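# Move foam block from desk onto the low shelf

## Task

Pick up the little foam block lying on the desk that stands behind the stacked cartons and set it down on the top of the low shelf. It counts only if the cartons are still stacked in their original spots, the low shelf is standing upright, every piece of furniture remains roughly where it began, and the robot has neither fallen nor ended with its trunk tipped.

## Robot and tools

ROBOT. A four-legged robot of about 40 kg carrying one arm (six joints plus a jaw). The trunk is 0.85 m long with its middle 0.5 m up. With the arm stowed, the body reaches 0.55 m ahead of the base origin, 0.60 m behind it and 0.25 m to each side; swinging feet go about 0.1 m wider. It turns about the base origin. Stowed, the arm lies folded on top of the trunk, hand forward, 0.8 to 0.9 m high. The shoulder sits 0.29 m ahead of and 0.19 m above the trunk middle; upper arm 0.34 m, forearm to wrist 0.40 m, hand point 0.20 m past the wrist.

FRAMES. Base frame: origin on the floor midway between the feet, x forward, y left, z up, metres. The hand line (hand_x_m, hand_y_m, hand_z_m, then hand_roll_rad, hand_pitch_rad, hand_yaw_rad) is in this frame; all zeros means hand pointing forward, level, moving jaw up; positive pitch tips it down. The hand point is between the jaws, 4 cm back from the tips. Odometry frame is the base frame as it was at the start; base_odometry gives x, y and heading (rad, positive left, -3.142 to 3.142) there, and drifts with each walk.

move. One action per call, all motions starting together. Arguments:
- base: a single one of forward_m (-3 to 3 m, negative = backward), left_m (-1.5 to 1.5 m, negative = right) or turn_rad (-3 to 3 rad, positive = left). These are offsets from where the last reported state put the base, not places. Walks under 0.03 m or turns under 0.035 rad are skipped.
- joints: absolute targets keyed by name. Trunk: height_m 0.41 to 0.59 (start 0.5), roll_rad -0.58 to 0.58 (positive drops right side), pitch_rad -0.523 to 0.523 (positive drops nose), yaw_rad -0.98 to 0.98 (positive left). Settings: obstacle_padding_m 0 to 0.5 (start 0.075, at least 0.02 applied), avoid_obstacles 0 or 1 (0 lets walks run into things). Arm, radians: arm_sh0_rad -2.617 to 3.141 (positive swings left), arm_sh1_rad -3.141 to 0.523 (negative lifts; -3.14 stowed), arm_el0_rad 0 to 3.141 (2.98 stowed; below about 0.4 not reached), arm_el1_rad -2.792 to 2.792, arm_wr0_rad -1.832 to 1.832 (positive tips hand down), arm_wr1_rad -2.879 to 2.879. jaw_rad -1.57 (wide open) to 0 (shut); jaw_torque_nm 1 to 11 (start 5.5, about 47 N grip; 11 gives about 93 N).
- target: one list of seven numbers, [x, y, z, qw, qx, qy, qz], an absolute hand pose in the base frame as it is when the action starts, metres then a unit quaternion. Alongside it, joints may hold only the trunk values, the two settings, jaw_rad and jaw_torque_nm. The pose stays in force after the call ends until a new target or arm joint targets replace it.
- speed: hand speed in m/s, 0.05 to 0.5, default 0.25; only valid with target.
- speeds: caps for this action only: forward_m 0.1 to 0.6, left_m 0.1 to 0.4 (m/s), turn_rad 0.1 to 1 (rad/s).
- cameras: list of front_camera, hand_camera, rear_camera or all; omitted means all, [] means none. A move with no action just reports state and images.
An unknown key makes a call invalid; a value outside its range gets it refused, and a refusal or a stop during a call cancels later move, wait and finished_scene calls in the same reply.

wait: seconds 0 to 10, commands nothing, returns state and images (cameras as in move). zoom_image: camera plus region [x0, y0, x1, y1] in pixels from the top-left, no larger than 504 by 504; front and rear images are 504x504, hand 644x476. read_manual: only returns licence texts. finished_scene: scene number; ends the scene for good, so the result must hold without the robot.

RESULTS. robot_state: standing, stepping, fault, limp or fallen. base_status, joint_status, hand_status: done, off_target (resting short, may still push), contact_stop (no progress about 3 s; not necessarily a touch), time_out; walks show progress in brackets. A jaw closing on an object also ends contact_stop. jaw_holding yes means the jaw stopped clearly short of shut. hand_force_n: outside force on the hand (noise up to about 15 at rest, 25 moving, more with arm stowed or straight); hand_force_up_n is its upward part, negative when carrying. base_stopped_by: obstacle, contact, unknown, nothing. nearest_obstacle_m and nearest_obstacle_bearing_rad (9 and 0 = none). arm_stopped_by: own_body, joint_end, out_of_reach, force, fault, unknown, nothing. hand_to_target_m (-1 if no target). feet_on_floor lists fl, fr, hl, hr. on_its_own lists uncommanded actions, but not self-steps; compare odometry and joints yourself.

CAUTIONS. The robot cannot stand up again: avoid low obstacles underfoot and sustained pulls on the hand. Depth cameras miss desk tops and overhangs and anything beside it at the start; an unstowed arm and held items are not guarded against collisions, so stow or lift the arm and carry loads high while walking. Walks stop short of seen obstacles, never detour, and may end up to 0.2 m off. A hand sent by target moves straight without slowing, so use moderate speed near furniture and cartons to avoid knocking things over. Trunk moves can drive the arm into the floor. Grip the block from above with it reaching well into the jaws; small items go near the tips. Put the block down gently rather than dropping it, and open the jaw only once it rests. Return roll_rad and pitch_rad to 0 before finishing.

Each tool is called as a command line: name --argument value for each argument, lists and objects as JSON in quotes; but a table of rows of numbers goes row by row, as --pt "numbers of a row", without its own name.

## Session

move

Scene clock: 0.00 s.
base_odometry: x=-0.001 y=+0.000 heading=+0.000
base_status: not commanded
joint_positions: height_m=+0.499 roll_rad=-0.008 pitch_rad=+0.002 yaw_rad=+0.001 obstacle_padding_m=+0.075 avoid_obstacles=+1.000 arm_sh0_rad=+0.000 arm_sh1_rad=-3.140 arm_el0_rad=+2.981 arm_el1_rad=+0.000 arm_wr0_rad=+0.000 arm_wr1_rad=+0.000 jaw_rad=-0.001 jaw_torque_nm=+5.500
joint_status: not commanded
robot_state: standing
hand_x_m: 0.501
hand_y_m: 0.006
hand_z_m: 0.855
hand_roll_rad: -0.009
hand_pitch_rad: -0.156
hand_yaw_rad: 0.000
jaw_holding: no
hand_force_n: 8
hand_force_up_n: 3
base_stopped_by: nothing
nearest_obstacle_m: 9.00
nearest_obstacle_bearing_rad: 0.00
arm_stopped_by: nothing
hand_to_target_m: -1.000
feet_on_floor: stepping
hand: x=+0.5012 y=+0.0062 z=+0.8551 quat_wxyz=(+0.997, -0.005, -0.078, +0.000) (m; base frame)
hand_status: not commanded
pictures: front_camera, hand_camera, rear_camera

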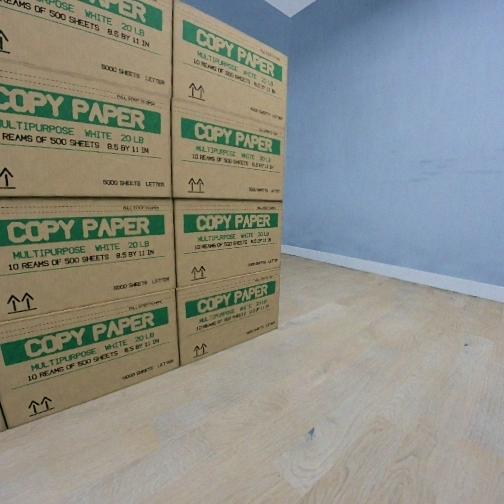

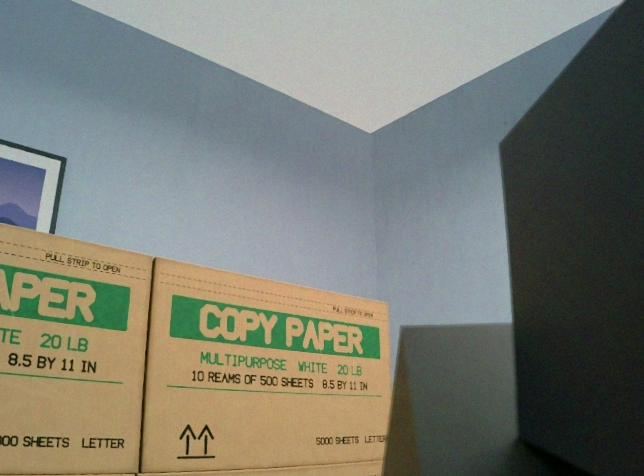

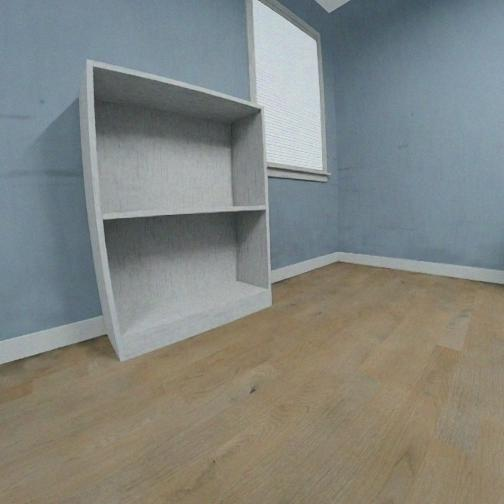

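move --joints '{"height_m": 0.58, "arm_sh0_rad": 0.35, "arm_sh1_rad": -1.8, "arm_el0_rad": 0.5, "arm_wr0_rad": 1.75}' --cameras '["hand_camera"]'

Scene clock: 13.70 s.
move: done
base_odometry: x=+0.006 y=+0.000 heading=+0.000
base_status: not commanded
joint_positions: height_m=+0.579 roll_rad=-0.009 pitch_rad=+0.002 yaw_rad=+0.003 obstacle_padding_m=+0.075 avoid_obstacles=+1.000 arm_sh0_rad=+0.332 arm_sh1_rad=-1.807 arm_el0_rad=+0.514 arm_el1_rad=+0.000 arm_wr0_rad=+1.745 arm_wr1_rad=+0.000 jaw_rad=-0.001 jaw_torque_nm=+5.500
joint_status: all done
robot_state: standing
hand_x_m: 0.379
hand_y_m: 0.052
hand_z_m: 1.418
hand_roll_rad: -0.010
hand_pitch_rad: 0.457
hand_yaw_rad: 0.328
jaw_holding: no
hand_force_n: 3
hand_force_up_n: 2
base_stopped_by: nothing
nearest_obstacle_m: 9.00
nearest_obstacle_bearing_rad: 0.00
arm_stopped_by: nothing
hand_to_target_m: -1.000
feet_on_floor: fl fr hl hr
hand: x=+0.3794 y=+0.0516 z=+1.4176 quat_wxyz=(+0.961, -0.042, +0.223, +0.160)
hand_status: not commanded

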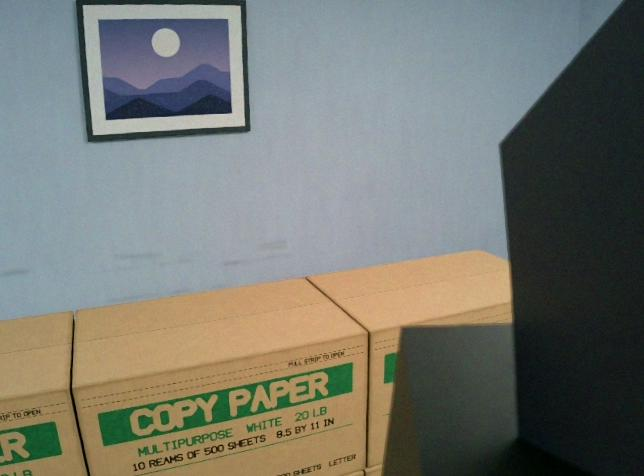

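move --base '{"turn_rad": 0.66}' --joints '{"arm_sh0_rad": -0.15, "arm_sh1_rad": -1.65, "arm_el0_rad": 0.4, "obstacle_padding_m": 0.04}' --cameras '["front_camera","hand_camera"]'

Scene clock: 24.43 s.
move: done
base_odometry: x=+0.005 y=+0.005 heading=+0.664
base_status: done
joint_positions: height_m=+0.579 roll_rad=-0.012 pitch_rad=+0.002 yaw_rad=-0.007 obstacle_padding_m=+0.040 avoid_obstacles=+1.000 arm_sh0_rad=-0.135 arm_sh1_rad=-1.650 arm_el0_rad=+0.400 arm_el1_rad=-0.001 arm_wr0_rad=+1.750 arm_wr1_rad=+0.000 jaw_rad=-0.001 jaw_torque_nm=+5.500
joint_status: all done
robot_state: standing
hand_x_m: 0.441
hand_y_m: -0.024
hand_z_m: 1.416
hand_roll_rad: -0.016
hand_pitch_rad: 0.501
hand_yaw_rad: -0.152
jaw_holding: no
hand_force_n: 2
hand_force_up_n: 2
base_stopped_by: nothing
nearest_obstacle_m: 0.42
nearest_obstacle_bearing_rad: -0.01
arm_stopped_by: nothing
hand_to_target_m: -1.000
feet_on_floor: fl fr hl hr
hand: x=+0.4407 y=-0.0241 z=+1.4160 quat_wxyz=(+0.966, +0.011, +0.248, -0.072)
hand_status: not commanded

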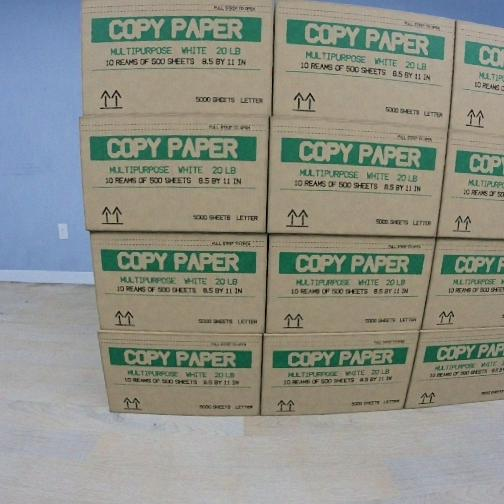

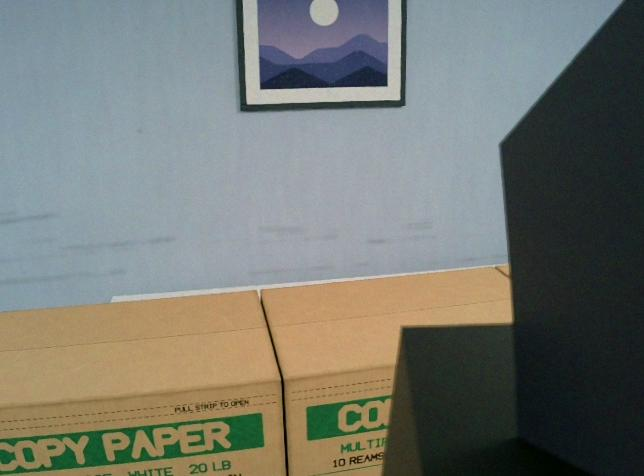

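move --base '{"forward_m": 0.34}' --joints '{"arm_sh1_rad": -1.45, "arm_el0_rad": 0.4, "arm_wr0_rad": 1.7, "arm_sh0_rad": -0.05}' --speeds '{"forward_m": 0.4}' --cameras '["front_camera","hand_camera"]'

Scene clock: 30.07 s.
move: done
base_odometry: x=+0.271 y=+0.215 heading=+0.664
base_status: done
joint_positions: height_m=+0.579 roll_rad=-0.010 pitch_rad=+0.003 yaw_rad=+0.000 obstacle_padding_m=+0.040 avoid_obstacles=+1.000 arm_sh0_rad=-0.050 arm_sh1_rad=-1.447 arm_el0_rad=+0.398 arm_el1_rad=-0.001 arm_wr0_rad=+1.700 arm_wr1_rad=+0.000 jaw_rad=+0.000 jaw_torque_nm=+5.500
joint_status: all done
robot_state: standing
hand_x_m: 0.558
hand_y_m: -0.014
hand_z_m: 1.369
hand_roll_rad: -0.015
hand_pitch_rad: 0.655
hand_yaw_rad: -0.062
jaw_holding: no
hand_force_n: 1
hand_force_up_n: 0
base_stopped_by: nothing
nearest_obstacle_m: 0.09
nearest_obstacle_bearing_rad: -0.03
arm_stopped_by: nothing
hand_to_target_m: -1.000
feet_on_floor: fl fr hl hr
hand: x=+0.5580 y=-0.0144 z=+1.3694 quat_wxyz=(+0.947, +0.003, +0.322, -0.027)
hand_status: not commanded

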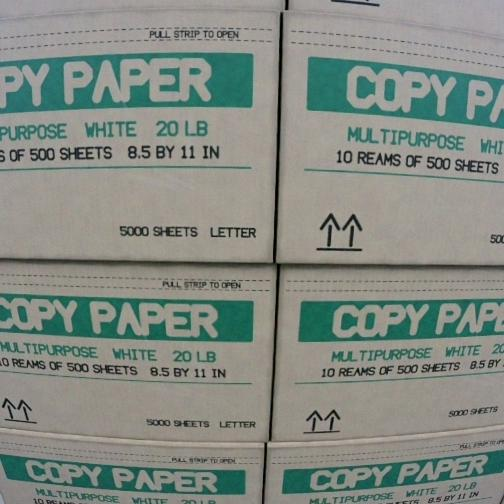

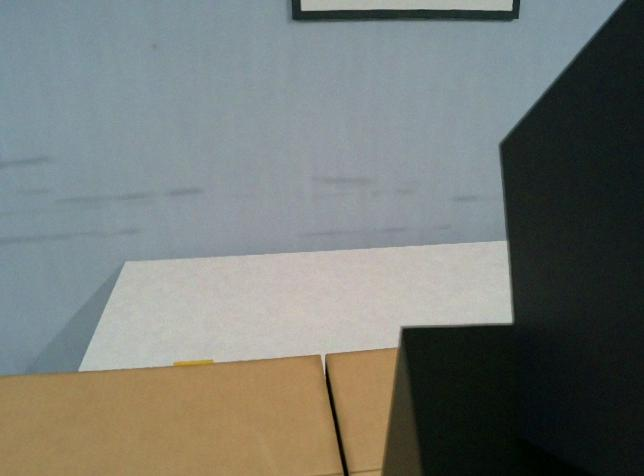

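move --base '{"left_m": 0.82}' --joints '{"height_m": 0.5}' --cameras '[]'

move --joints '{"arm_sh0_rad": -0.3, "arm_sh1_rad": -2.0, "arm_el0_rad": 1.6, "arm_wr0_rad": 1.2}' --cameras '["front_camera"]'

Scene clock: 43.47 s.
move: done
base_odometry: x=-0.232 y=+0.862 heading=+0.663
base_status: done
joint_positions: height_m=+0.498 roll_rad=-0.001 pitch_rad=+0.012 yaw_rad=+0.007 obstacle_padding_m=+0.040 avoid_obstacles=+1.000 arm_sh0_rad=-0.044 arm_sh1_rad=-1.450 arm_el0_rad=+0.397 arm_el1_rad=+0.000 arm_wr0_rad=+1.700 arm_wr1_rad=+0.000 jaw_rad=+0.000 jaw_torque_nm=+5.500
joint_status: all done
robot_state: standing
hand_x_m: 0.568
hand_y_m: -0.010
hand_z_m: 1.284
hand_roll_rad: -0.004
hand_pitch_rad: 0.661
hand_yaw_rad: -0.042
jaw_holding: no
hand_force_n: 2
hand_force_up_n: 1
base_stopped_by: nothing
nearest_obstacle_m: 0.17
nearest_obstacle_bearing_rad: -0.54
arm_stopped_by: nothing
hand_to_target_m: -1.000
feet_on_floor: fl fr hl hr
hand: x=+0.5679 y=-0.0100 z=+1.2842 quat_wxyz=(+0.946, +0.005, +0.324, -0.019)
hand_status: not commanded

Scene clock: 45.70 s.
move: done
base_odometry: x=-0.231 y=+0.863 heading=+0.663
base_status: not commanded
joint_positions: height_m=+0.498 roll_rad=-0.005 pitch_rad=+0.008 yaw_rad=+0.007 obstacle_padding_m=+0.040 avoid_obstacles=+1.000 arm_sh0_rad=-0.287 arm_sh1_rad=-1.992 arm_el0_rad=+1.587 arm_el1_rad=+0.000 arm_wr0_rad=+1.205 arm_wr1_rad=+0.000 jaw_rad=+0.000 jaw_torque_nm=+5.500
joint_status: all done
robot_state: standing
hand_x_m: 0.566
hand_y_m: -0.087
hand_z_m: 1.078
hand_roll_rad: -0.012
hand_pitch_rad: 0.807
hand_yaw_rad: -0.290
jaw_holding: no
hand_force_n: 3
hand_force_up_n: 1
base_stopped_by: nothing
nearest_obstacle_m: 0.17
nearest_obstacle_bearing_rad: -0.54
arm_stopped_by: nothing
hand_to_target_m: -1.000
feet_on_floor: fl fr hl hr
hand: x=+0.5659 y=-0.0874 z=+1.0785 quat_wxyz=(+0.910, +0.051, +0.389, -0.131)
hand_status: not commanded

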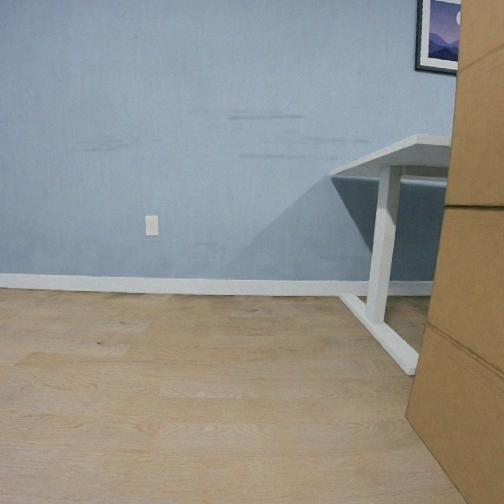

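move --base '{"forward_m": 0.92}' --cameras '["front_camera"]'

move --joints '{"arm_sh0_rad": -1.3, "arm_sh1_rad": -1.7, "arm_el0_rad": 1.5, "arm_wr0_rad": 1.2, "height_m": 0.55}' --cameras '["front_camera","hand_camera"]'

Scene clock: 54.87 s.
move: done
base_odometry: x=+0.494 y=+1.429 heading=+0.663
base_status: done
joint_positions: height_m=+0.498 roll_rad=+0.003 pitch_rad=-0.001 yaw_rad=+0.003 obstacle_padding_m=+0.040 avoid_obstacles=+1.000 arm_sh0_rad=-0.298 arm_sh1_rad=-1.998 arm_el0_rad=+1.598 arm_el1_rad=+0.000 arm_wr0_rad=+1.200 arm_wr1_rad=+0.000 jaw_rad=-0.001 jaw_torque_nm=+5.500
joint_status: not commanded
robot_state: standing
hand_x_m: 0.560
hand_y_m: -0.097
hand_z_m: 1.081
hand_roll_rad: 0.003
hand_pitch_rad: 0.801
hand_yaw_rad: -0.295
jaw_holding: no
hand_force_n: 2
hand_force_up_n: 1
base_stopped_by: nothing
nearest_obstacle_m: 0.08
nearest_obstacle_bearing_rad: -1.54
arm_stopped_by: nothing
hand_to_target_m: -1.000
feet_on_floor: fl fr hl hr
hand: x=+0.5601 y=-0.0967 z=+1.0805 quat_wxyz=(+0.911, +0.059, +0.385, -0.136)
hand_status: not commanded

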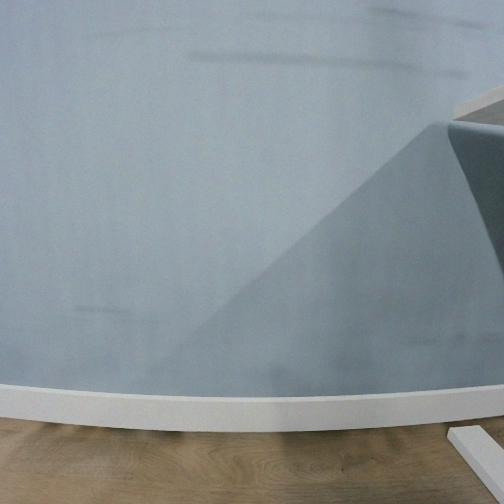

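Scene clock: 56.80 s.
move: done
base_odometry: x=+0.497 y=+1.433 heading=+0.663
base_status: not commanded
joint_positions: height_m=+0.549 roll_rad=-0.002 pitch_rad=+0.003 yaw_rad=+0.002 obstacle_padding_m=+0.040 avoid_obstacles=+1.000 arm_sh0_rad=-1.291 arm_sh1_rad=-1.707 arm_el0_rad=+1.508 arm_el1_rad=+0.000 arm_wr0_rad=+1.200 arm_wr1_rad=+0.000 jaw_rad=+0.000 jaw_torque_nm=+5.500
joint_status: all done
robot_state: standing
hand_x_m: 0.363
hand_y_m: -0.397
hand_z_m: 1.060
hand_roll_rad: -0.008
hand_pitch_rad: 1.001
hand_yaw_rad: -1.296
jaw_holding: no
hand_force_n: 1
hand_force_up_n: -1
base_stopped_by: nothing
nearest_obstacle_m: 0.08
nearest_obstacle_bearing_rad: -1.54
arm_stopped_by: nothing
hand_to_target_m: -1.000
feet_on_floor: fl fr hl hr
hand: x=+0.3629 y=-0.3974 z=+1.0605 quat_wxyz=(+0.701, +0.287, +0.385, -0.528)
hand_status: not commanded

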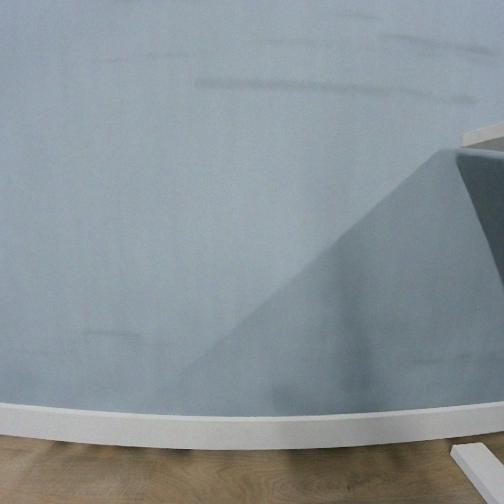

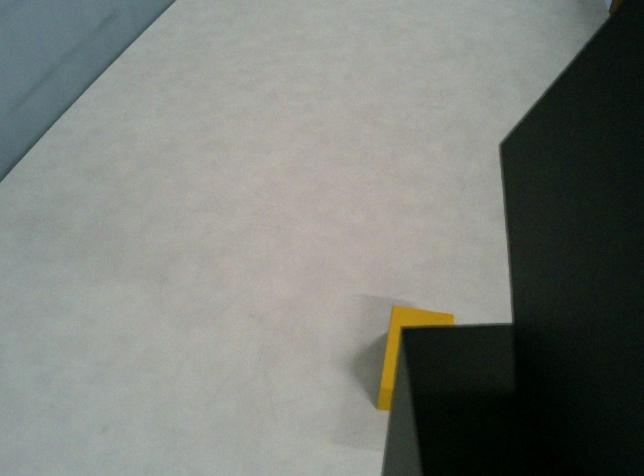

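move --joints '{"arm_sh0_rad": -1.6, "arm_sh1_rad": -1.6, "arm_el0_rad": 1.45, "arm_wr0_rad": 1.55}' --cameras '["hand_camera"]'

Scene clock: 62.00 s.
move: done
base_odometry: x=+0.497 y=+1.433 heading=+0.663
base_status: not commanded
joint_positions: height_m=+0.549 roll_rad=-0.005 pitch_rad=+0.005 yaw_rad=+0.002 obstacle_padding_m=+0.040 avoid_obstacles=+1.000 arm_sh0_rad=-1.592 arm_sh1_rad=-1.606 arm_el0_rad=+1.463 arm_el1_rad=+0.000 arm_wr0_rad=+1.544 arm_wr1_rad=+0.000 jaw_rad=+0.000 jaw_torque_nm=+5.500
joint_status: all done
robot_state: standing
hand_x_m: 0.239
hand_y_m: -0.378
hand_z_m: 1.015
hand_roll_rad: -0.036
hand_pitch_rad: 1.396
hand_yaw_rad: -1.626
jaw_holding: no
hand_force_n: 1
hand_force_up_n: 0
base_stopped_by: nothing
nearest_obstacle_m: 0.08
nearest_obstacle_bearing_rad: -1.54
arm_stopped_by: nothing
hand_to_target_m: -1.000
feet_on_floor: fl fr hl hr
hand: x=+0.2395 y=-0.3785 z=+1.0148 quat_wxyz=(+0.535, +0.457, +0.452, -0.548)
hand_status: not commanded

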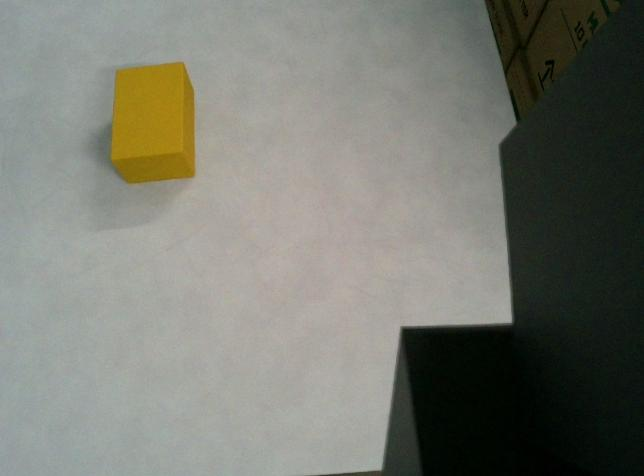

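move --target '[0.36, -0.588, 0.86, 0.7067, -0.0247, 0.7067, 0.0247]' --joints '{"jaw_rad": -1.2}' --speed 0.3 --cameras '["hand_camera"]'

Scene clock: 77.37 s.
move: done
base_odometry: x=+0.496 y=+1.435 heading=+0.663
base_status: not commanded
joint_positions: height_m=+0.549 roll_rad=-0.008 pitch_rad=+0.007 yaw_rad=+0.002 obstacle_padding_m=+0.040 avoid_obstacles=+1.000 arm_sh0_rad=-1.388 arm_sh1_rad=-0.657 arm_el0_rad=+0.576 arm_el1_rad=+0.014 arm_wr0_rad=+1.667 arm_wr1_rad=-1.446 jaw_rad=-1.201 jaw_torque_nm=+5.500
joint_status: all done
robot_state: standing
hand_x_m: 0.359
hand_y_m: -0.585
hand_z_m: 0.859
hand_roll_rad: 1.222
hand_pitch_rad: 1.560
hand_yaw_rad: 1.283
jaw_holding: no
hand_force_n: 3
hand_force_up_n: 0
base_stopped_by: nothing
nearest_obstacle_m: 0.08
nearest_obstacle_bearing_rad: -1.54
arm_stopped_by: nothing
hand_to_target_m: 0.006
feet_on_floor: fl fr hl hr
hand: x=+0.3587 y=-0.5846 z=+0.8586 quat_wxyz=(+0.708, -0.018, +0.706, +0.025)
hand_status: done (0.006 m and 0.8 deg from the pose sent, 0.287 m and 95.5 deg at the start)

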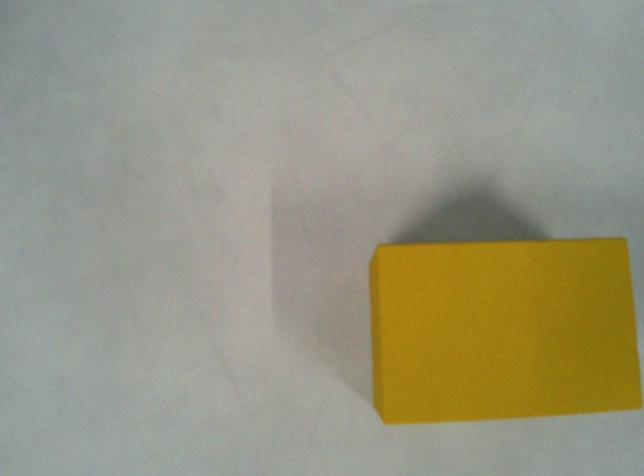

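move --target '[0.362, -0.598, 0.82, 0.7067, -0.0247, 0.7067, 0.0247]' --speed 0.12 --cameras '["hand_camera"]'

move --target '[0.362, -0.598, 0.784, 0.7067, -0.0247, 0.7067, 0.0247]' --speed 0.05 --cameras '["hand_camera"]'

Scene clock: 83.40 s.
move: done
base_odometry: x=+0.496 y=+1.436 heading=+0.663
base_status: not commanded
joint_positions: height_m=+0.549 roll_rad=-0.007 pitch_rad=+0.007 yaw_rad=+0.002 obstacle_padding_m=+0.040 avoid_obstacles=+1.000 arm_sh0_rad=-1.386 arm_sh1_rad=-0.589 arm_el0_rad=+0.553 arm_el1_rad=+0.013 arm_wr0_rad=+1.604 arm_wr1_rad=-1.446 jaw_rad=-1.201 jaw_torque_nm=+5.500
joint_status: not commanded
robot_state: standing
hand_x_m: 0.363
hand_y_m: -0.603
hand_z_m: 0.822
hand_roll_rad: -0.929
hand_pitch_rad: 1.562
hand_yaw_rad: -0.868
jaw_holding: no
hand_force_n: 2
hand_force_up_n: -1
base_stopped_by: nothing
nearest_obstacle_m: 0.08
nearest_obstacle_bearing_rad: -1.54
arm_stopped_by: nothing
hand_to_target_m: 0.006
feet_on_floor: fl fr hl hr
hand: x=+0.3629 y=-0.6034 z=+0.8216 quat_wxyz=(+0.709, -0.024, +0.705, +0.019)
hand_status: done (0.006 m and 0.7 deg from the pose sent, 0.041 m and 0.8 deg at the start)

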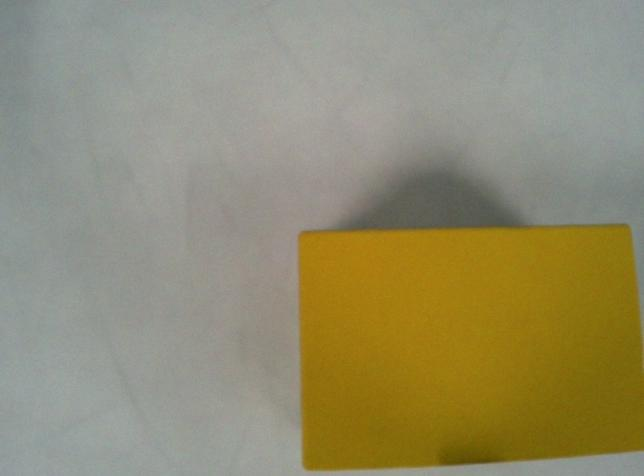

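Scene clock: 84.63 s.
move: done
base_odometry: x=+0.496 y=+1.435 heading=+0.663
base_status: not commanded
joint_positions: height_m=+0.549 roll_rad=-0.008 pitch_rad=+0.007 yaw_rad=+0.003 obstacle_padding_m=+0.040 avoid_obstacles=+1.000 arm_sh0_rad=-1.386 arm_sh1_rad=-0.602 arm_el0_rad=+0.668 arm_el1_rad=+0.013 arm_wr0_rad=+1.505 arm_wr1_rad=-1.446 jaw_rad=-1.201 jaw_torque_nm=+5.500
joint_status: not commanded
robot_state: standing
hand_x_m: 0.364
hand_y_m: -0.607
hand_z_m: 0.785
hand_roll_rad: -0.753
hand_pitch_rad: 1.564
hand_yaw_rad: -0.691
jaw_holding: no
hand_force_n: 3
hand_force_up_n: -2
base_stopped_by: nothing
nearest_obstacle_m: 0.08
nearest_obstacle_bearing_rad: -1.54
arm_stopped_by: nothing
hand_to_target_m: 0.009
feet_on_floor: fl fr hl hr
hand: x=+0.3637 y=-0.6066 z=+0.7845 quat_wxyz=(+0.709, -0.023, +0.705, +0.020)
hand_status: done (0.009 m and 0.6 deg from the pose sent, 0.038 m and 0.7 deg at the start)

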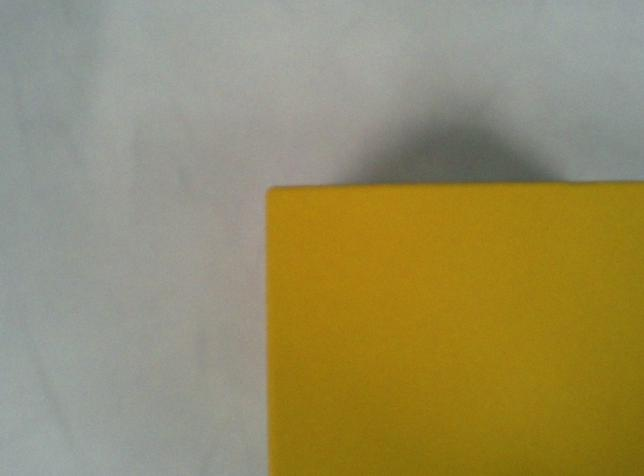

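move --target '[0.361, -0.602, 0.776, 0.7067, -0.0247, 0.7067, 0.0247]' --speed 0.05 --cameras '[]'

move --joints '{"jaw_rad": 0}' --cameras '["hand_camera"]'

Scene clock: 87.83 s.
move: done
base_odometry: x=+0.496 y=+1.435 heading=+0.663
base_status: not commanded
joint_positions: height_m=+0.549 roll_rad=-0.008 pitch_rad=+0.007 yaw_rad=+0.003 obstacle_padding_m=+0.040 avoid_obstacles=+1.000 arm_sh0_rad=-1.388 arm_sh1_rad=-0.631 arm_el0_rad=+0.732 arm_el1_rad=+0.013 arm_wr0_rad=+1.474 arm_wr1_rad=-1.449 jaw_rad=-1.201 jaw_torque_nm=+5.500
joint_status: not commanded
robot_state: standing
hand_x_m: 0.362
hand_y_m: -0.603
hand_z_m: 0.778
hand_roll_rad: -0.214
hand_pitch_rad: 1.566
hand_yaw_rad: -0.152
jaw_holding: no
hand_force_n: 2
hand_force_up_n: -1
base_stopped_by: nothing
nearest_obstacle_m: 0.08
nearest_obstacle_bearing_rad: -1.54
arm_stopped_by: nothing
hand_to_target_m: 0.002
feet_on_floor: fl fr hl hr
hand: x=+0.3616 y=-0.6025 z=+0.7779 quat_wxyz=(+0.708, -0.022, +0.705, +0.021)
hand_status: done (0.002 m and 0.5 deg from the pose sent, 0.010 m and 0.6 deg at the start)

Scene clock: 91.93 s.
move: contact_stop
base_odometry: x=+0.496 y=+1.436 heading=+0.663
base_status: not commanded
joint_positions: height_m=+0.549 roll_rad=-0.010 pitch_rad=+0.006 yaw_rad=+0.003 obstacle_padding_m=+0.040 avoid_obstacles=+1.000 arm_sh0_rad=-1.390 arm_sh1_rad=-0.632 arm_el0_rad=+0.732 arm_el1_rad=+0.015 arm_wr0_rad=+1.473 arm_wr1_rad=-1.452 jaw_rad=-0.493 jaw_torque_nm=+5.500
joint_status: jaw_rad contact_stop (moved +0.708 of +1.201)
robot_state: standing
hand_x_m: 0.362
hand_y_m: -0.602
hand_z_m: 0.781
hand_roll_rad: -0.675
hand_pitch_rad: 1.563
hand_yaw_rad: -0.612
jaw_holding: yes
hand_force_n: 3
hand_force_up_n: 2
base_stopped_by: nothing
nearest_obstacle_m: 0.08
nearest_obstacle_bearing_rad: -1.54
arm_stopped_by: nothing
hand_to_target_m: 0.005
feet_on_floor: fl fr hl hr
hand: x=+0.3620 y=-0.6018 z=+0.7806 quat_wxyz=(+0.709, -0.024, +0.704, +0.021)
hand_status: not commanded

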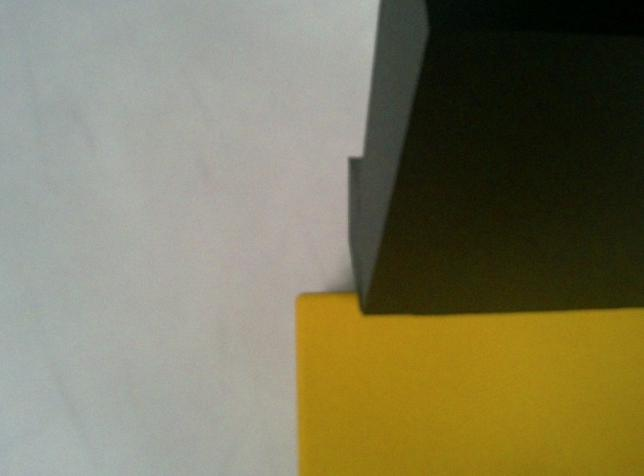

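move --target '[0.35, -0.56, 0.88, 0.7067, -0.0247, 0.7067, 0.0247]' --speed 0.2 --cameras '["hand_camera"]'

move --joints '{"arm_sh0_rad": 0, "arm_sh1_rad": -2.3, "arm_el0_rad": 2.0, "arm_el1_rad": 0, "arm_wr0_rad": 1.3, "arm_wr1_rad": 0, "height_m": 0.5}' --cameras '["hand_camera"]'

move --base '{"forward_m": -0.97}' --cameras '[]'

move --base '{"turn_rad": 1.57}' --cameras '["front_camera","hand_camera"]'

Scene clock: 102.23 s.
move: done
base_odometry: x=+0.497 y=+1.435 heading=+0.663
base_status: not commanded
joint_positions: height_m=+0.549 roll_rad=-0.008 pitch_rad=+0.007 yaw_rad=+0.002 obstacle_padding_m=+0.040 avoid_obstacles=+1.000 arm_sh0_rad=-1.394 arm_sh1_rad=-0.787 arm_el0_rad=+0.732 arm_el1_rad=+0.013 arm_wr0_rad=+1.619 arm_wr1_rad=-1.455 jaw_rad=-0.492 jaw_torque_nm=+5.500
joint_status: not commanded
robot_state: standing
hand_x_m: 0.352
hand_y_m: -0.565
hand_z_m: 0.881
hand_roll_rad: -1.135
hand_pitch_rad: 1.557
hand_yaw_rad: -1.072
jaw_holding: yes
hand_force_n: 4
hand_force_up_n: 0
base_stopped_by: nothing
nearest_obstacle_m: 0.08
nearest_obstacle_bearing_rad: -1.54
arm_stopped_by: nothing
hand_to_target_m: 0.006
feet_on_floor: fl fr hl hr
hand: x=+0.3519 y=-0.5651 z=+0.8814 quat_wxyz=(+0.709, -0.027, +0.704, +0.018)
hand_status: done (0.006 m and 0.9 deg from the pose sent, 0.109 m and 0.6 deg at the start)

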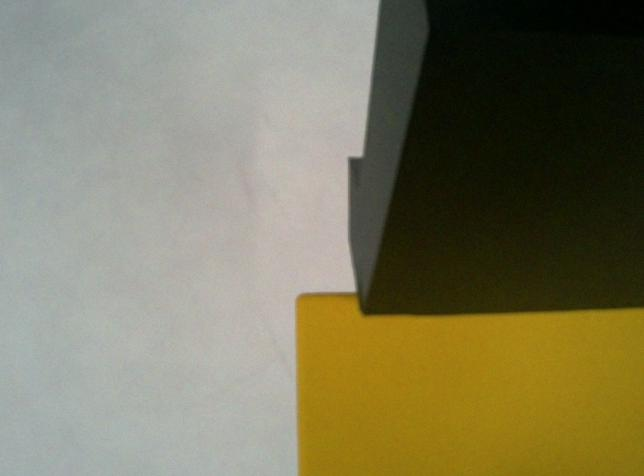

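Scene clock: 105.17 s.
move: done
base_odometry: x=+0.496 y=+1.430 heading=+0.662
base_status: not commanded
joint_positions: height_m=+0.499 roll_rad=-0.007 pitch_rad=+0.006 yaw_rad=+0.002 obstacle_padding_m=+0.040 avoid_obstacles=+1.000 arm_sh0_rad=-0.013 arm_sh1_rad=-2.292 arm_el0_rad=+1.989 arm_el1_rad=+0.005 arm_wr0_rad=+1.305 arm_wr1_rad=-0.008 jaw_rad=-0.492 jaw_torque_nm=+5.500
joint_status: all done
robot_state: standing
hand_x_m: 0.493
hand_y_m: 0.000
hand_z_m: 0.965
hand_roll_rad: -0.017
hand_pitch_rad: 1.009
hand_yaw_rad: -0.018
jaw_holding: yes
hand_force_n: 3
hand_force_up_n: 1
base_stopped_by: nothing
nearest_obstacle_m: 0.08
nearest_obstacle_bearing_rad: -1.54
arm_stopped_by: nothing
hand_to_target_m: -1.000
feet_on_floor: fl fr hl hr
hand: x=+0.4932 y=+0.0001 z=+0.9649 quat_wxyz=(+0.876, -0.003, +0.483, -0.004)
hand_status: not commanded

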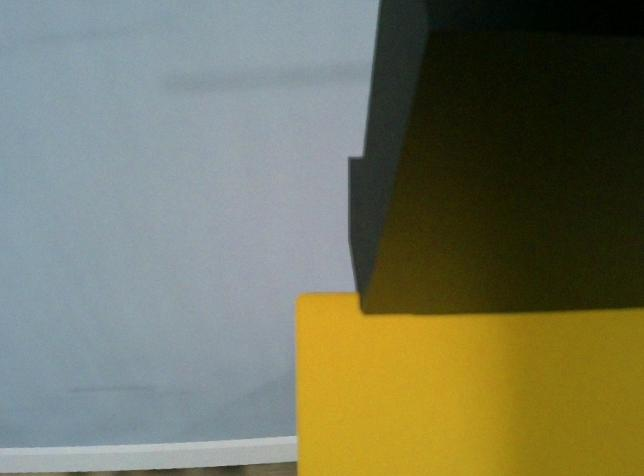

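Scene clock: 108.80 s.
move: done
base_odometry: x=-0.269 y=+0.833 heading=+0.661
base_status: done
joint_positions: height_m=+0.499 roll_rad=-0.002 pitch_rad=+0.005 yaw_rad=+0.002 obstacle_padding_m=+0.040 avoid_obstacles=+1.000 arm_sh0_rad=-0.002 arm_sh1_rad=-2.301 arm_el0_rad=+2.000 arm_el1_rad=+0.000 arm_wr0_rad=+1.301 arm_wr1_rad=-0.006 jaw_rad=-0.492 jaw_torque_nm=+5.500
joint_status: not commanded
robot_state: standing
hand_x_m: 0.495
hand_y_m: 0.001
hand_z_m: 0.963
hand_roll_rad: -0.014
hand_pitch_rad: 1.006
hand_yaw_rad: -0.008
jaw_holding: yes
hand_force_n: 2
hand_force_up_n: 0
base_stopped_by: nothing
nearest_obstacle_m: 0.19
nearest_obstacle_bearing_rad: -0.52
arm_stopped_by: nothing
hand_to_target_m: -1.000
feet_on_floor: fl fr hl hr
hand: x=+0.4954 y=+0.0010 z=+0.9630 quat_wxyz=(+0.876, -0.004, +0.482, +0.000)
hand_status: not commanded

Scene clock: 112.47 s.
move: done
base_odometry: x=-0.267 y=+0.832 heading=+2.237
base_status: done
joint_positions: height_m=+0.498 roll_rad=+0.001 pitch_rad=+0.009 yaw_rad=-0.014 obstacle_padding_m=+0.040 avoid_obstacles=+1.000 arm_sh0_rad=+0.003 arm_sh1_rad=-2.300 arm_el0_rad=+1.998 arm_el1_rad=+0.001 arm_wr0_rad=+1.300 arm_wr1_rad=-0.006 jaw_rad=-0.492 jaw_torque_nm=+5.500
joint_status: not commanded
robot_state: standing
hand_x_m: 0.494
hand_y_m: -0.007
hand_z_m: 0.961
hand_roll_rad: -0.006
hand_pitch_rad: 1.008
hand_yaw_rad: -0.011
jaw_holding: yes
hand_force_n: 2
hand_force_up_n: 0
base_stopped_by: nothing
nearest_obstacle_m: 0.37
nearest_obstacle_bearing_rad: -2.04
arm_stopped_by: nothing
hand_to_target_m: -1.000
feet_on_floor: fl fr hl hr
hand: x=+0.4942 y=-0.0066 z=+0.9610 quat_wxyz=(+0.876, +0.000, +0.483, -0.003)
hand_status: not commanded

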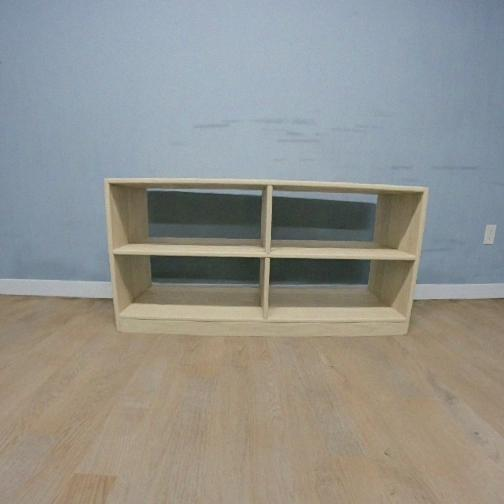

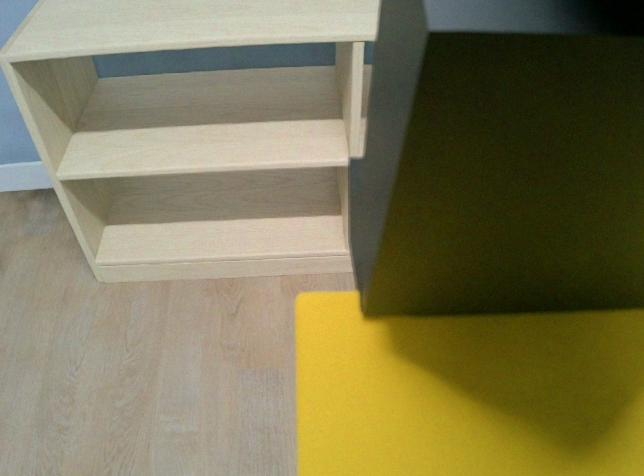

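move --base '{"forward_m": 0.69}' --speeds '{"forward_m": 0.4}' --cameras '["front_camera","hand_camera"]'

Scene clock: 118.60 s.
move: done
base_odometry: x=-0.693 y=+1.376 heading=+2.236
base_status: done
joint_positions: height_m=+0.498 roll_rad=+0.002 pitch_rad=+0.010 yaw_rad=+0.006 obstacle_padding_m=+0.040 avoid_obstacles=+1.000 arm_sh0_rad=+0.002 arm_sh1_rad=-2.299 arm_el0_rad=+1.999 arm_el1_rad=+0.000 arm_wr0_rad=+1.300 arm_wr1_rad=-0.006 jaw_rad=-0.492 jaw_torque_nm=+5.500
joint_status: not commanded
robot_state: standing
hand_x_m: 0.489
hand_y_m: 0.003
hand_z_m: 0.959
hand_roll_rad: -0.006
hand_pitch_rad: 1.010
hand_yaw_rad: 0.007
jaw_holding: yes
hand_force_n: 2
hand_force_up_n: 0
base_stopped_by: nothing
nearest_obstacle_m: 0.06
nearest_obstacle_bearing_rad: -0.08
arm_stopped_by: nothing
hand_to_target_m: -1.000
feet_on_floor: fl fr hl hr
hand: x=+0.4894 y=+0.0030 z=+0.9595 quat_wxyz=(+0.875, -0.004, +0.484, +0.005)
hand_status: not commanded

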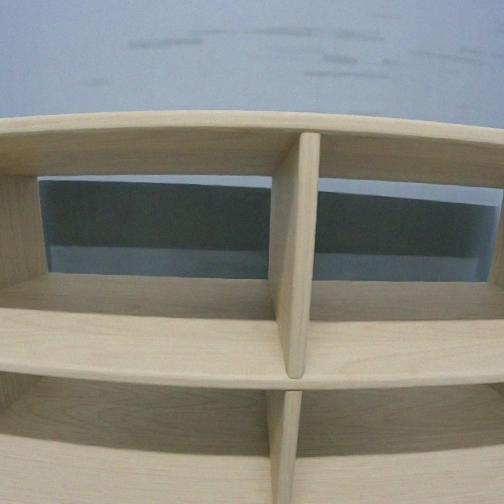

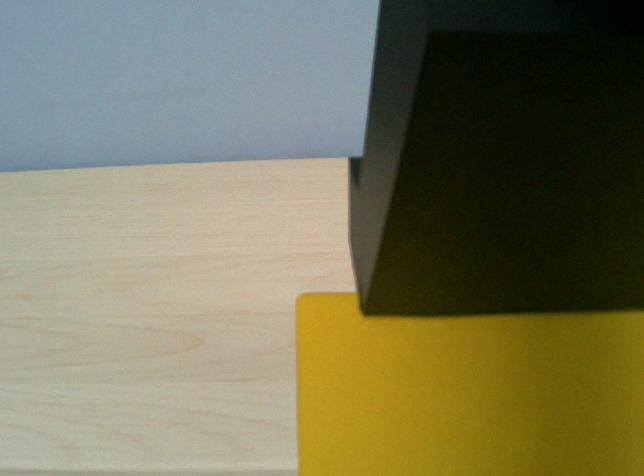

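move --joints '{"arm_sh1_rad": -1.9, "arm_el0_rad": 1.7, "arm_wr0_rad": 1.7, "arm_wr1_rad": 0}' --cameras '[]'

move --target '[0.78, 0.0, 0.79, 0.7071, 0, 0.7071, 0]' --speed 0.25 --cameras '["front_camera","hand_camera"]'

Scene clock: 126.73 s.
move: done
base_odometry: x=-0.693 y=+1.376 heading=+2.236
base_status: not commanded
joint_positions: height_m=+0.498 roll_rad=+0.001 pitch_rad=+0.007 yaw_rad=+0.005 obstacle_padding_m=+0.040 avoid_obstacles=+1.000 arm_sh0_rad=+0.002 arm_sh1_rad=-1.908 arm_el0_rad=+1.709 arm_el1_rad=+0.000 arm_wr0_rad=+1.695 arm_wr1_rad=-0.006 jaw_rad=-0.492 jaw_torque_nm=+5.500
joint_status: all done
robot_state: standing
hand_x_m: 0.518
hand_y_m: 0.003
hand_z_m: 0.960
hand_roll_rad: -0.010
hand_pitch_rad: 1.504
hand_yaw_rad: 0.003
jaw_holding: yes
hand_force_n: 1
hand_force_up_n: 0
base_stopped_by: nothing
nearest_obstacle_m: 0.06
nearest_obstacle_bearing_rad: -0.08
arm_stopped_by: nothing
hand_to_target_m: -1.000
feet_on_floor: fl fr hl hr
hand: x=+0.5182 y=+0.0029 z=+0.9603 quat_wxyz=(+0.730, -0.004, +0.683, +0.004)
hand_status: not commanded

Scene clock: 129.20 s.
move: done
base_odometry: x=-0.692 y=+1.374 heading=+2.236
base_status: not commanded
joint_positions: height_m=+0.498 roll_rad=+0.000 pitch_rad=+0.006 yaw_rad=+0.003 obstacle_padding_m=+0.040 avoid_obstacles=+1.000 arm_sh0_rad=-0.002 arm_sh1_rad=-1.056 arm_el0_rad=+1.217 arm_el1_rad=+0.000 arm_wr0_rad=+1.407 arm_wr1_rad=-0.002 jaw_rad=-0.492 jaw_torque_nm=+5.500
joint_status: not commanded
robot_state: standing
hand_x_m: 0.774
hand_y_m: 0.001
hand_z_m: 0.790
hand_roll_rad: -2.992
hand_pitch_rad: 1.566
hand_yaw_rad: -2.990
jaw_holding: yes
hand_force_n: 2
hand_force_up_n: 0
base_stopped_by: nothing
nearest_obstacle_m: 0.06
nearest_obstacle_bearing_rad: -0.08
arm_stopped_by: nothing
hand_to_target_m: 0.008
feet_on_floor: fl fr hl hr
hand: x=+0.7742 y=+0.0009 z=+0.7902 quat_wxyz=(+0.706, -0.001, +0.709, +0.001)
hand_status: done (0.008 m and 0.3 deg from the pose sent, 0.312 m and 3.9 deg at the start)

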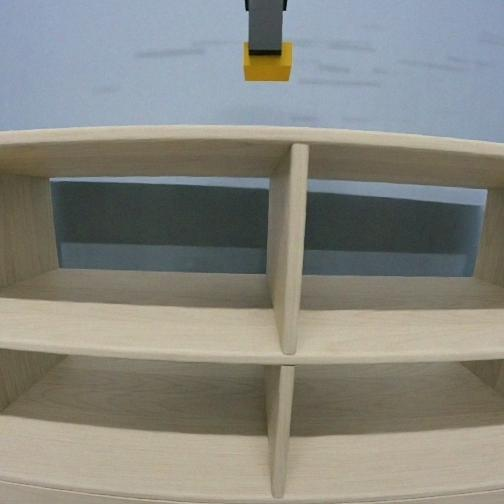

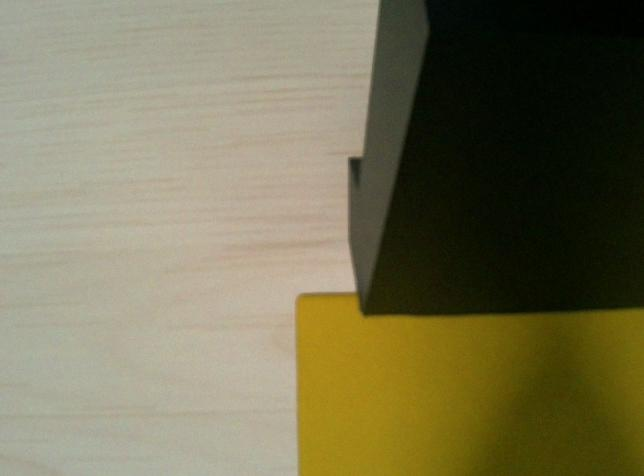

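move --target '[0.81, 0.0, 0.70, 0.7071, 0, 0.7071, 0]' --speed 0.12 --cameras '["front_camera"]'

move --target '[0.81, 0.0, 0.682, 0.7071, 0, 0.7071, 0]' --speed 0.05 --cameras '["front_camera","hand_camera"]'

move --target '[0.81, 0.0, 0.672, 0.7071, 0, 0.7071, 0]' --speed 0.05 --cameras '["front_camera"]'

Scene clock: 134.00 s.
move: done
base_odometry: x=-0.692 y=+1.374 heading=+2.236
base_status: not commanded
joint_positions: height_m=+0.498 roll_rad=+0.000 pitch_rad=+0.005 yaw_rad=+0.003 obstacle_padding_m=+0.040 avoid_obstacles=+1.000 arm_sh0_rad=-0.002 arm_sh1_rad=-0.891 arm_el0_rad=+1.196 arm_el1_rad=+0.000 arm_wr0_rad=+1.264 arm_wr1_rad=-0.002 jaw_rad=-0.492 jaw_torque_nm=+5.500
joint_status: not commanded
robot_state: standing
hand_x_m: 0.811
hand_y_m: 0.001
hand_z_m: 0.700
hand_roll_rad: -2.858
hand_pitch_rad: 1.567
hand_yaw_rad: -2.856
jaw_holding: yes
hand_force_n: 2
hand_force_up_n: -1
base_stopped_by: nothing
nearest_obstacle_m: 0.06
nearest_obstacle_bearing_rad: -0.08
arm_stopped_by: nothing
hand_to_target_m: 0.001
feet_on_floor: fl fr hl hr
hand: x=+0.8105 y=+0.0009 z=+0.7004 quat_wxyz=(+0.706, -0.001, +0.709, +0.000)
hand_status: done (0.001 m and 0.3 deg from the pose sent, 0.097 m and 0.3 deg at the start)

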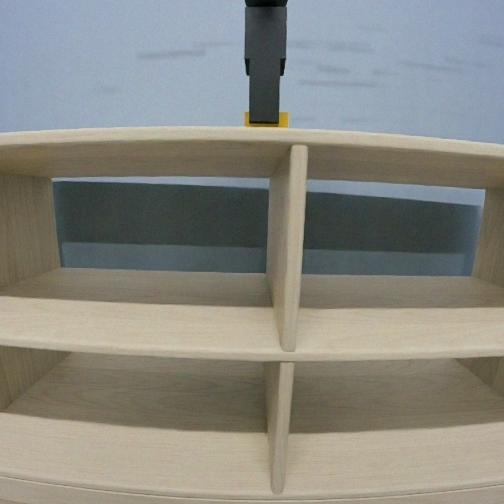

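Scene clock: 134.57 s.
move: done
base_odometry: x=-0.692 y=+1.374 heading=+2.236
base_status: not commanded
joint_positions: height_m=+0.498 roll_rad=+0.000 pitch_rad=+0.005 yaw_rad=+0.003 obstacle_padding_m=+0.040 avoid_obstacles=+1.000 arm_sh0_rad=-0.002 arm_sh1_rad=-0.868 arm_el0_rad=+1.206 arm_el1_rad=+0.000 arm_wr0_rad=+1.231 arm_wr1_rad=-0.002 jaw_rad=-0.492 jaw_torque_nm=+5.500
joint_status: not commanded
robot_state: standing
hand_x_m: 0.814
hand_y_m: 0.001
hand_z_m: 0.682
hand_roll_rad: -2.906
hand_pitch_rad: 1.566
hand_yaw_rad: -2.904
jaw_holding: yes
hand_force_n: 2
hand_force_up_n: -1
base_stopped_by: nothing
nearest_obstacle_m: 0.06
nearest_obstacle_bearing_rad: -0.08
arm_stopped_by: nothing
hand_to_target_m: 0.004
feet_on_floor: fl fr hl hr
hand: x=+0.8136 y=+0.0005 z=+0.6825 quat_wxyz=(+0.706, -0.001, +0.709, +0.000)
hand_status: done (0.004 m and 0.3 deg from the pose sent, 0.018 m and 0.3 deg at the start)

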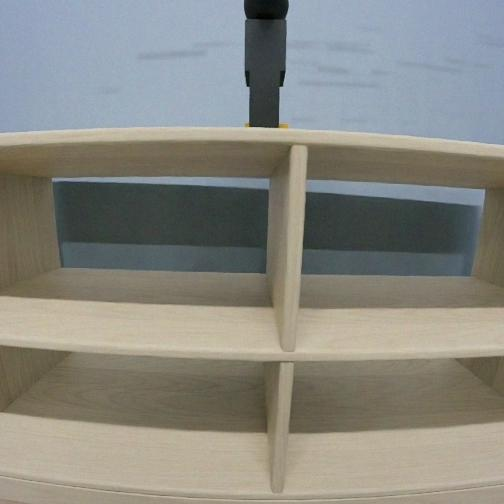

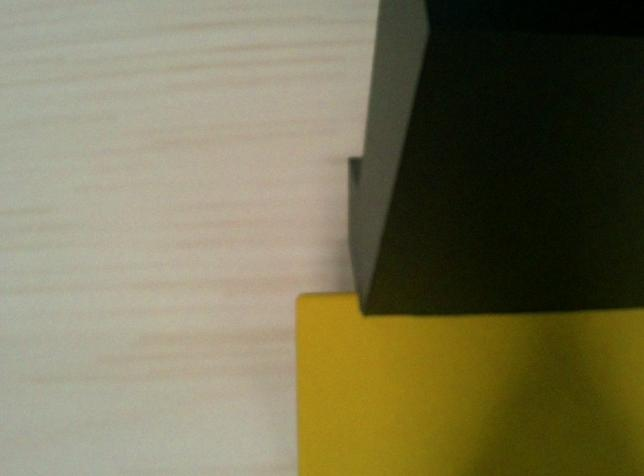

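Scene clock: 135.03 s.
move: done
base_odometry: x=-0.692 y=+1.374 heading=+2.236
base_status: not commanded
joint_positions: height_m=+0.498 roll_rad=+0.000 pitch_rad=+0.005 yaw_rad=+0.003 obstacle_padding_m=+0.040 avoid_obstacles=+1.000 arm_sh0_rad=-0.002 arm_sh1_rad=-0.863 arm_el0_rad=+1.224 arm_el1_rad=+0.000 arm_wr0_rad=+1.207 arm_wr1_rad=-0.002 jaw_rad=-0.492 jaw_torque_nm=+5.500
joint_status: not commanded
robot_state: standing
hand_x_m: 0.813
hand_y_m: 0.001
hand_z_m: 0.672
hand_roll_rad: -2.834
hand_pitch_rad: 1.567
hand_yaw_rad: -2.831
jaw_holding: yes
hand_force_n: 2
hand_force_up_n: 0
base_stopped_by: nothing
nearest_obstacle_m: 0.06
nearest_obstacle_bearing_rad: -0.08
arm_stopped_by: nothing
hand_to_target_m: 0.003
feet_on_floor: fl fr hl hr
hand: x=+0.8132 y=+0.0006 z=+0.6719 quat_wxyz=(+0.706, -0.001, +0.708, +0.000)
hand_status: done (0.003 m and 0.2 deg from the pose sent, 0.011 m and 0.3 deg at the start)

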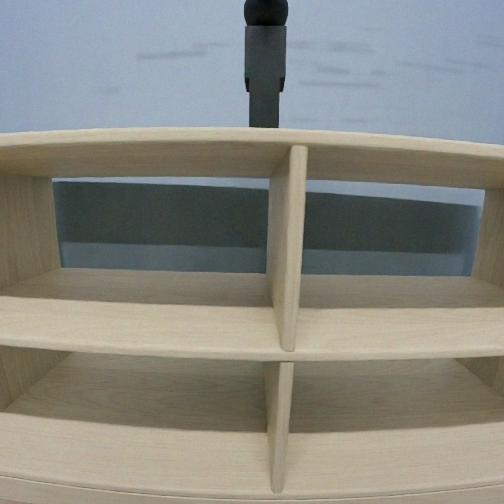

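move --target '[0.81, 0.0, 0.664, 0.7071, 0, 0.7071, 0]' --speed 0.05 --cameras '["hand_camera"]'

Scene clock: 137.47 s.
move: done
base_odometry: x=-0.691 y=+1.374 heading=+2.236
base_status: not commanded
joint_positions: height_m=+0.499 roll_rad=+0.000 pitch_rad=+0.004 yaw_rad=+0.003 obstacle_padding_m=+0.040 avoid_obstacles=+1.000 arm_sh0_rad=-0.004 arm_sh1_rad=-0.860 arm_el0_rad=+1.238 arm_el1_rad=+0.000 arm_wr0_rad=+1.189 arm_wr1_rad=-0.002 jaw_rad=-0.492 jaw_torque_nm=+5.500
joint_status: not commanded
robot_state: standing
hand_x_m: 0.813
hand_y_m: 0.000
hand_z_m: 0.665
hand_roll_rad: -2.687
hand_pitch_rad: 1.568
hand_yaw_rad: -2.687
jaw_holding: yes
hand_force_n: 1
hand_force_up_n: 1
base_stopped_by: nothing
nearest_obstacle_m: 0.06
nearest_obstacle_bearing_rad: -0.08
arm_stopped_by: nothing
hand_to_target_m: 0.003
feet_on_floor: fl fr hl hr
hand: x=+0.8125 y=+0.0000 z=+0.6648 quat_wxyz=(+0.706, -0.001, +0.708, +0.000)
hand_status: done (0.003 m and 0.2 deg from the pose sent, 0.009 m and 0.2 deg at the start)

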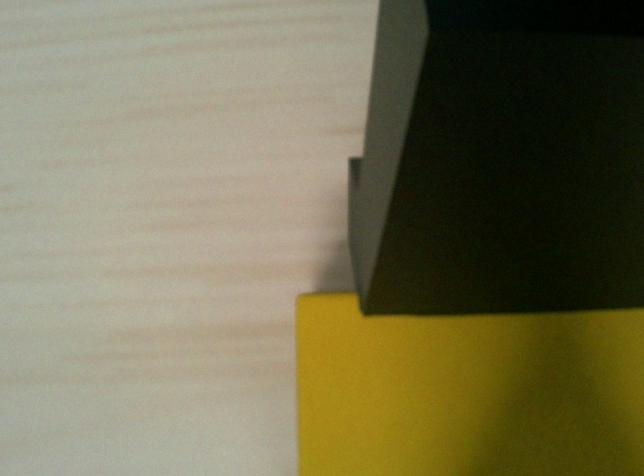

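move --target '[0.81, 0.0, 0.657, 0.7071, 0, 0.7071, 0]' --speed 0.05 --cameras '["hand_camera"]'

Scene clock: 141.27 s.
move: done
base_odometry: x=-0.692 y=+1.374 heading=+2.236
base_status: not commanded
joint_positions: height_m=+0.498 roll_rad=+0.000 pitch_rad=+0.004 yaw_rad=+0.003 obstacle_padding_m=+0.040 avoid_obstacles=+1.000 arm_sh0_rad=-0.004 arm_sh1_rad=-0.861 arm_el0_rad=+1.242 arm_el1_rad=+0.000 arm_wr0_rad=+1.180 arm_wr1_rad=-0.002 jaw_rad=-0.492 jaw_torque_nm=+5.500
joint_status: not commanded
robot_state: standing
hand_x_m: 0.813
hand_y_m: 0.000
hand_z_m: 0.664
hand_roll_rad: -0.105
hand_pitch_rad: 1.565
hand_yaw_rad: -0.105
jaw_holding: yes
hand_force_n: 5
hand_force_up_n: 4
base_stopped_by: nothing
nearest_obstacle_m: 0.06
nearest_obstacle_bearing_rad: -0.08
arm_stopped_by: nothing
hand_to_target_m: 0.008
feet_on_floor: fl fr hl hr
hand: x=+0.8129 y=-0.0003 z=+0.6645 quat_wxyz=(+0.709, +0.000, +0.705, +0.000)
hand_status: done (0.008 m and 0.3 deg from the pose sent, 0.008 m and 0.2 deg at the start)

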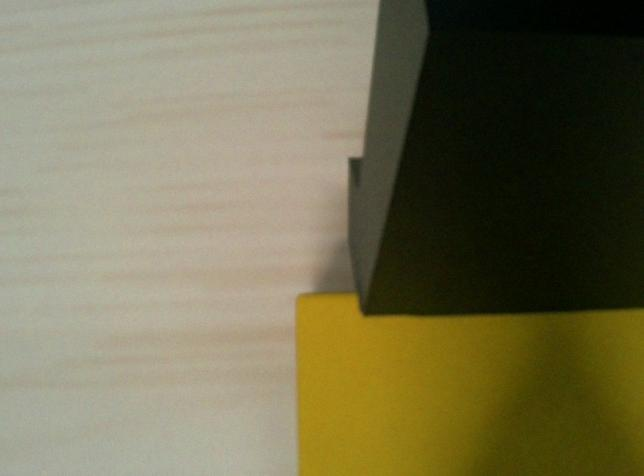

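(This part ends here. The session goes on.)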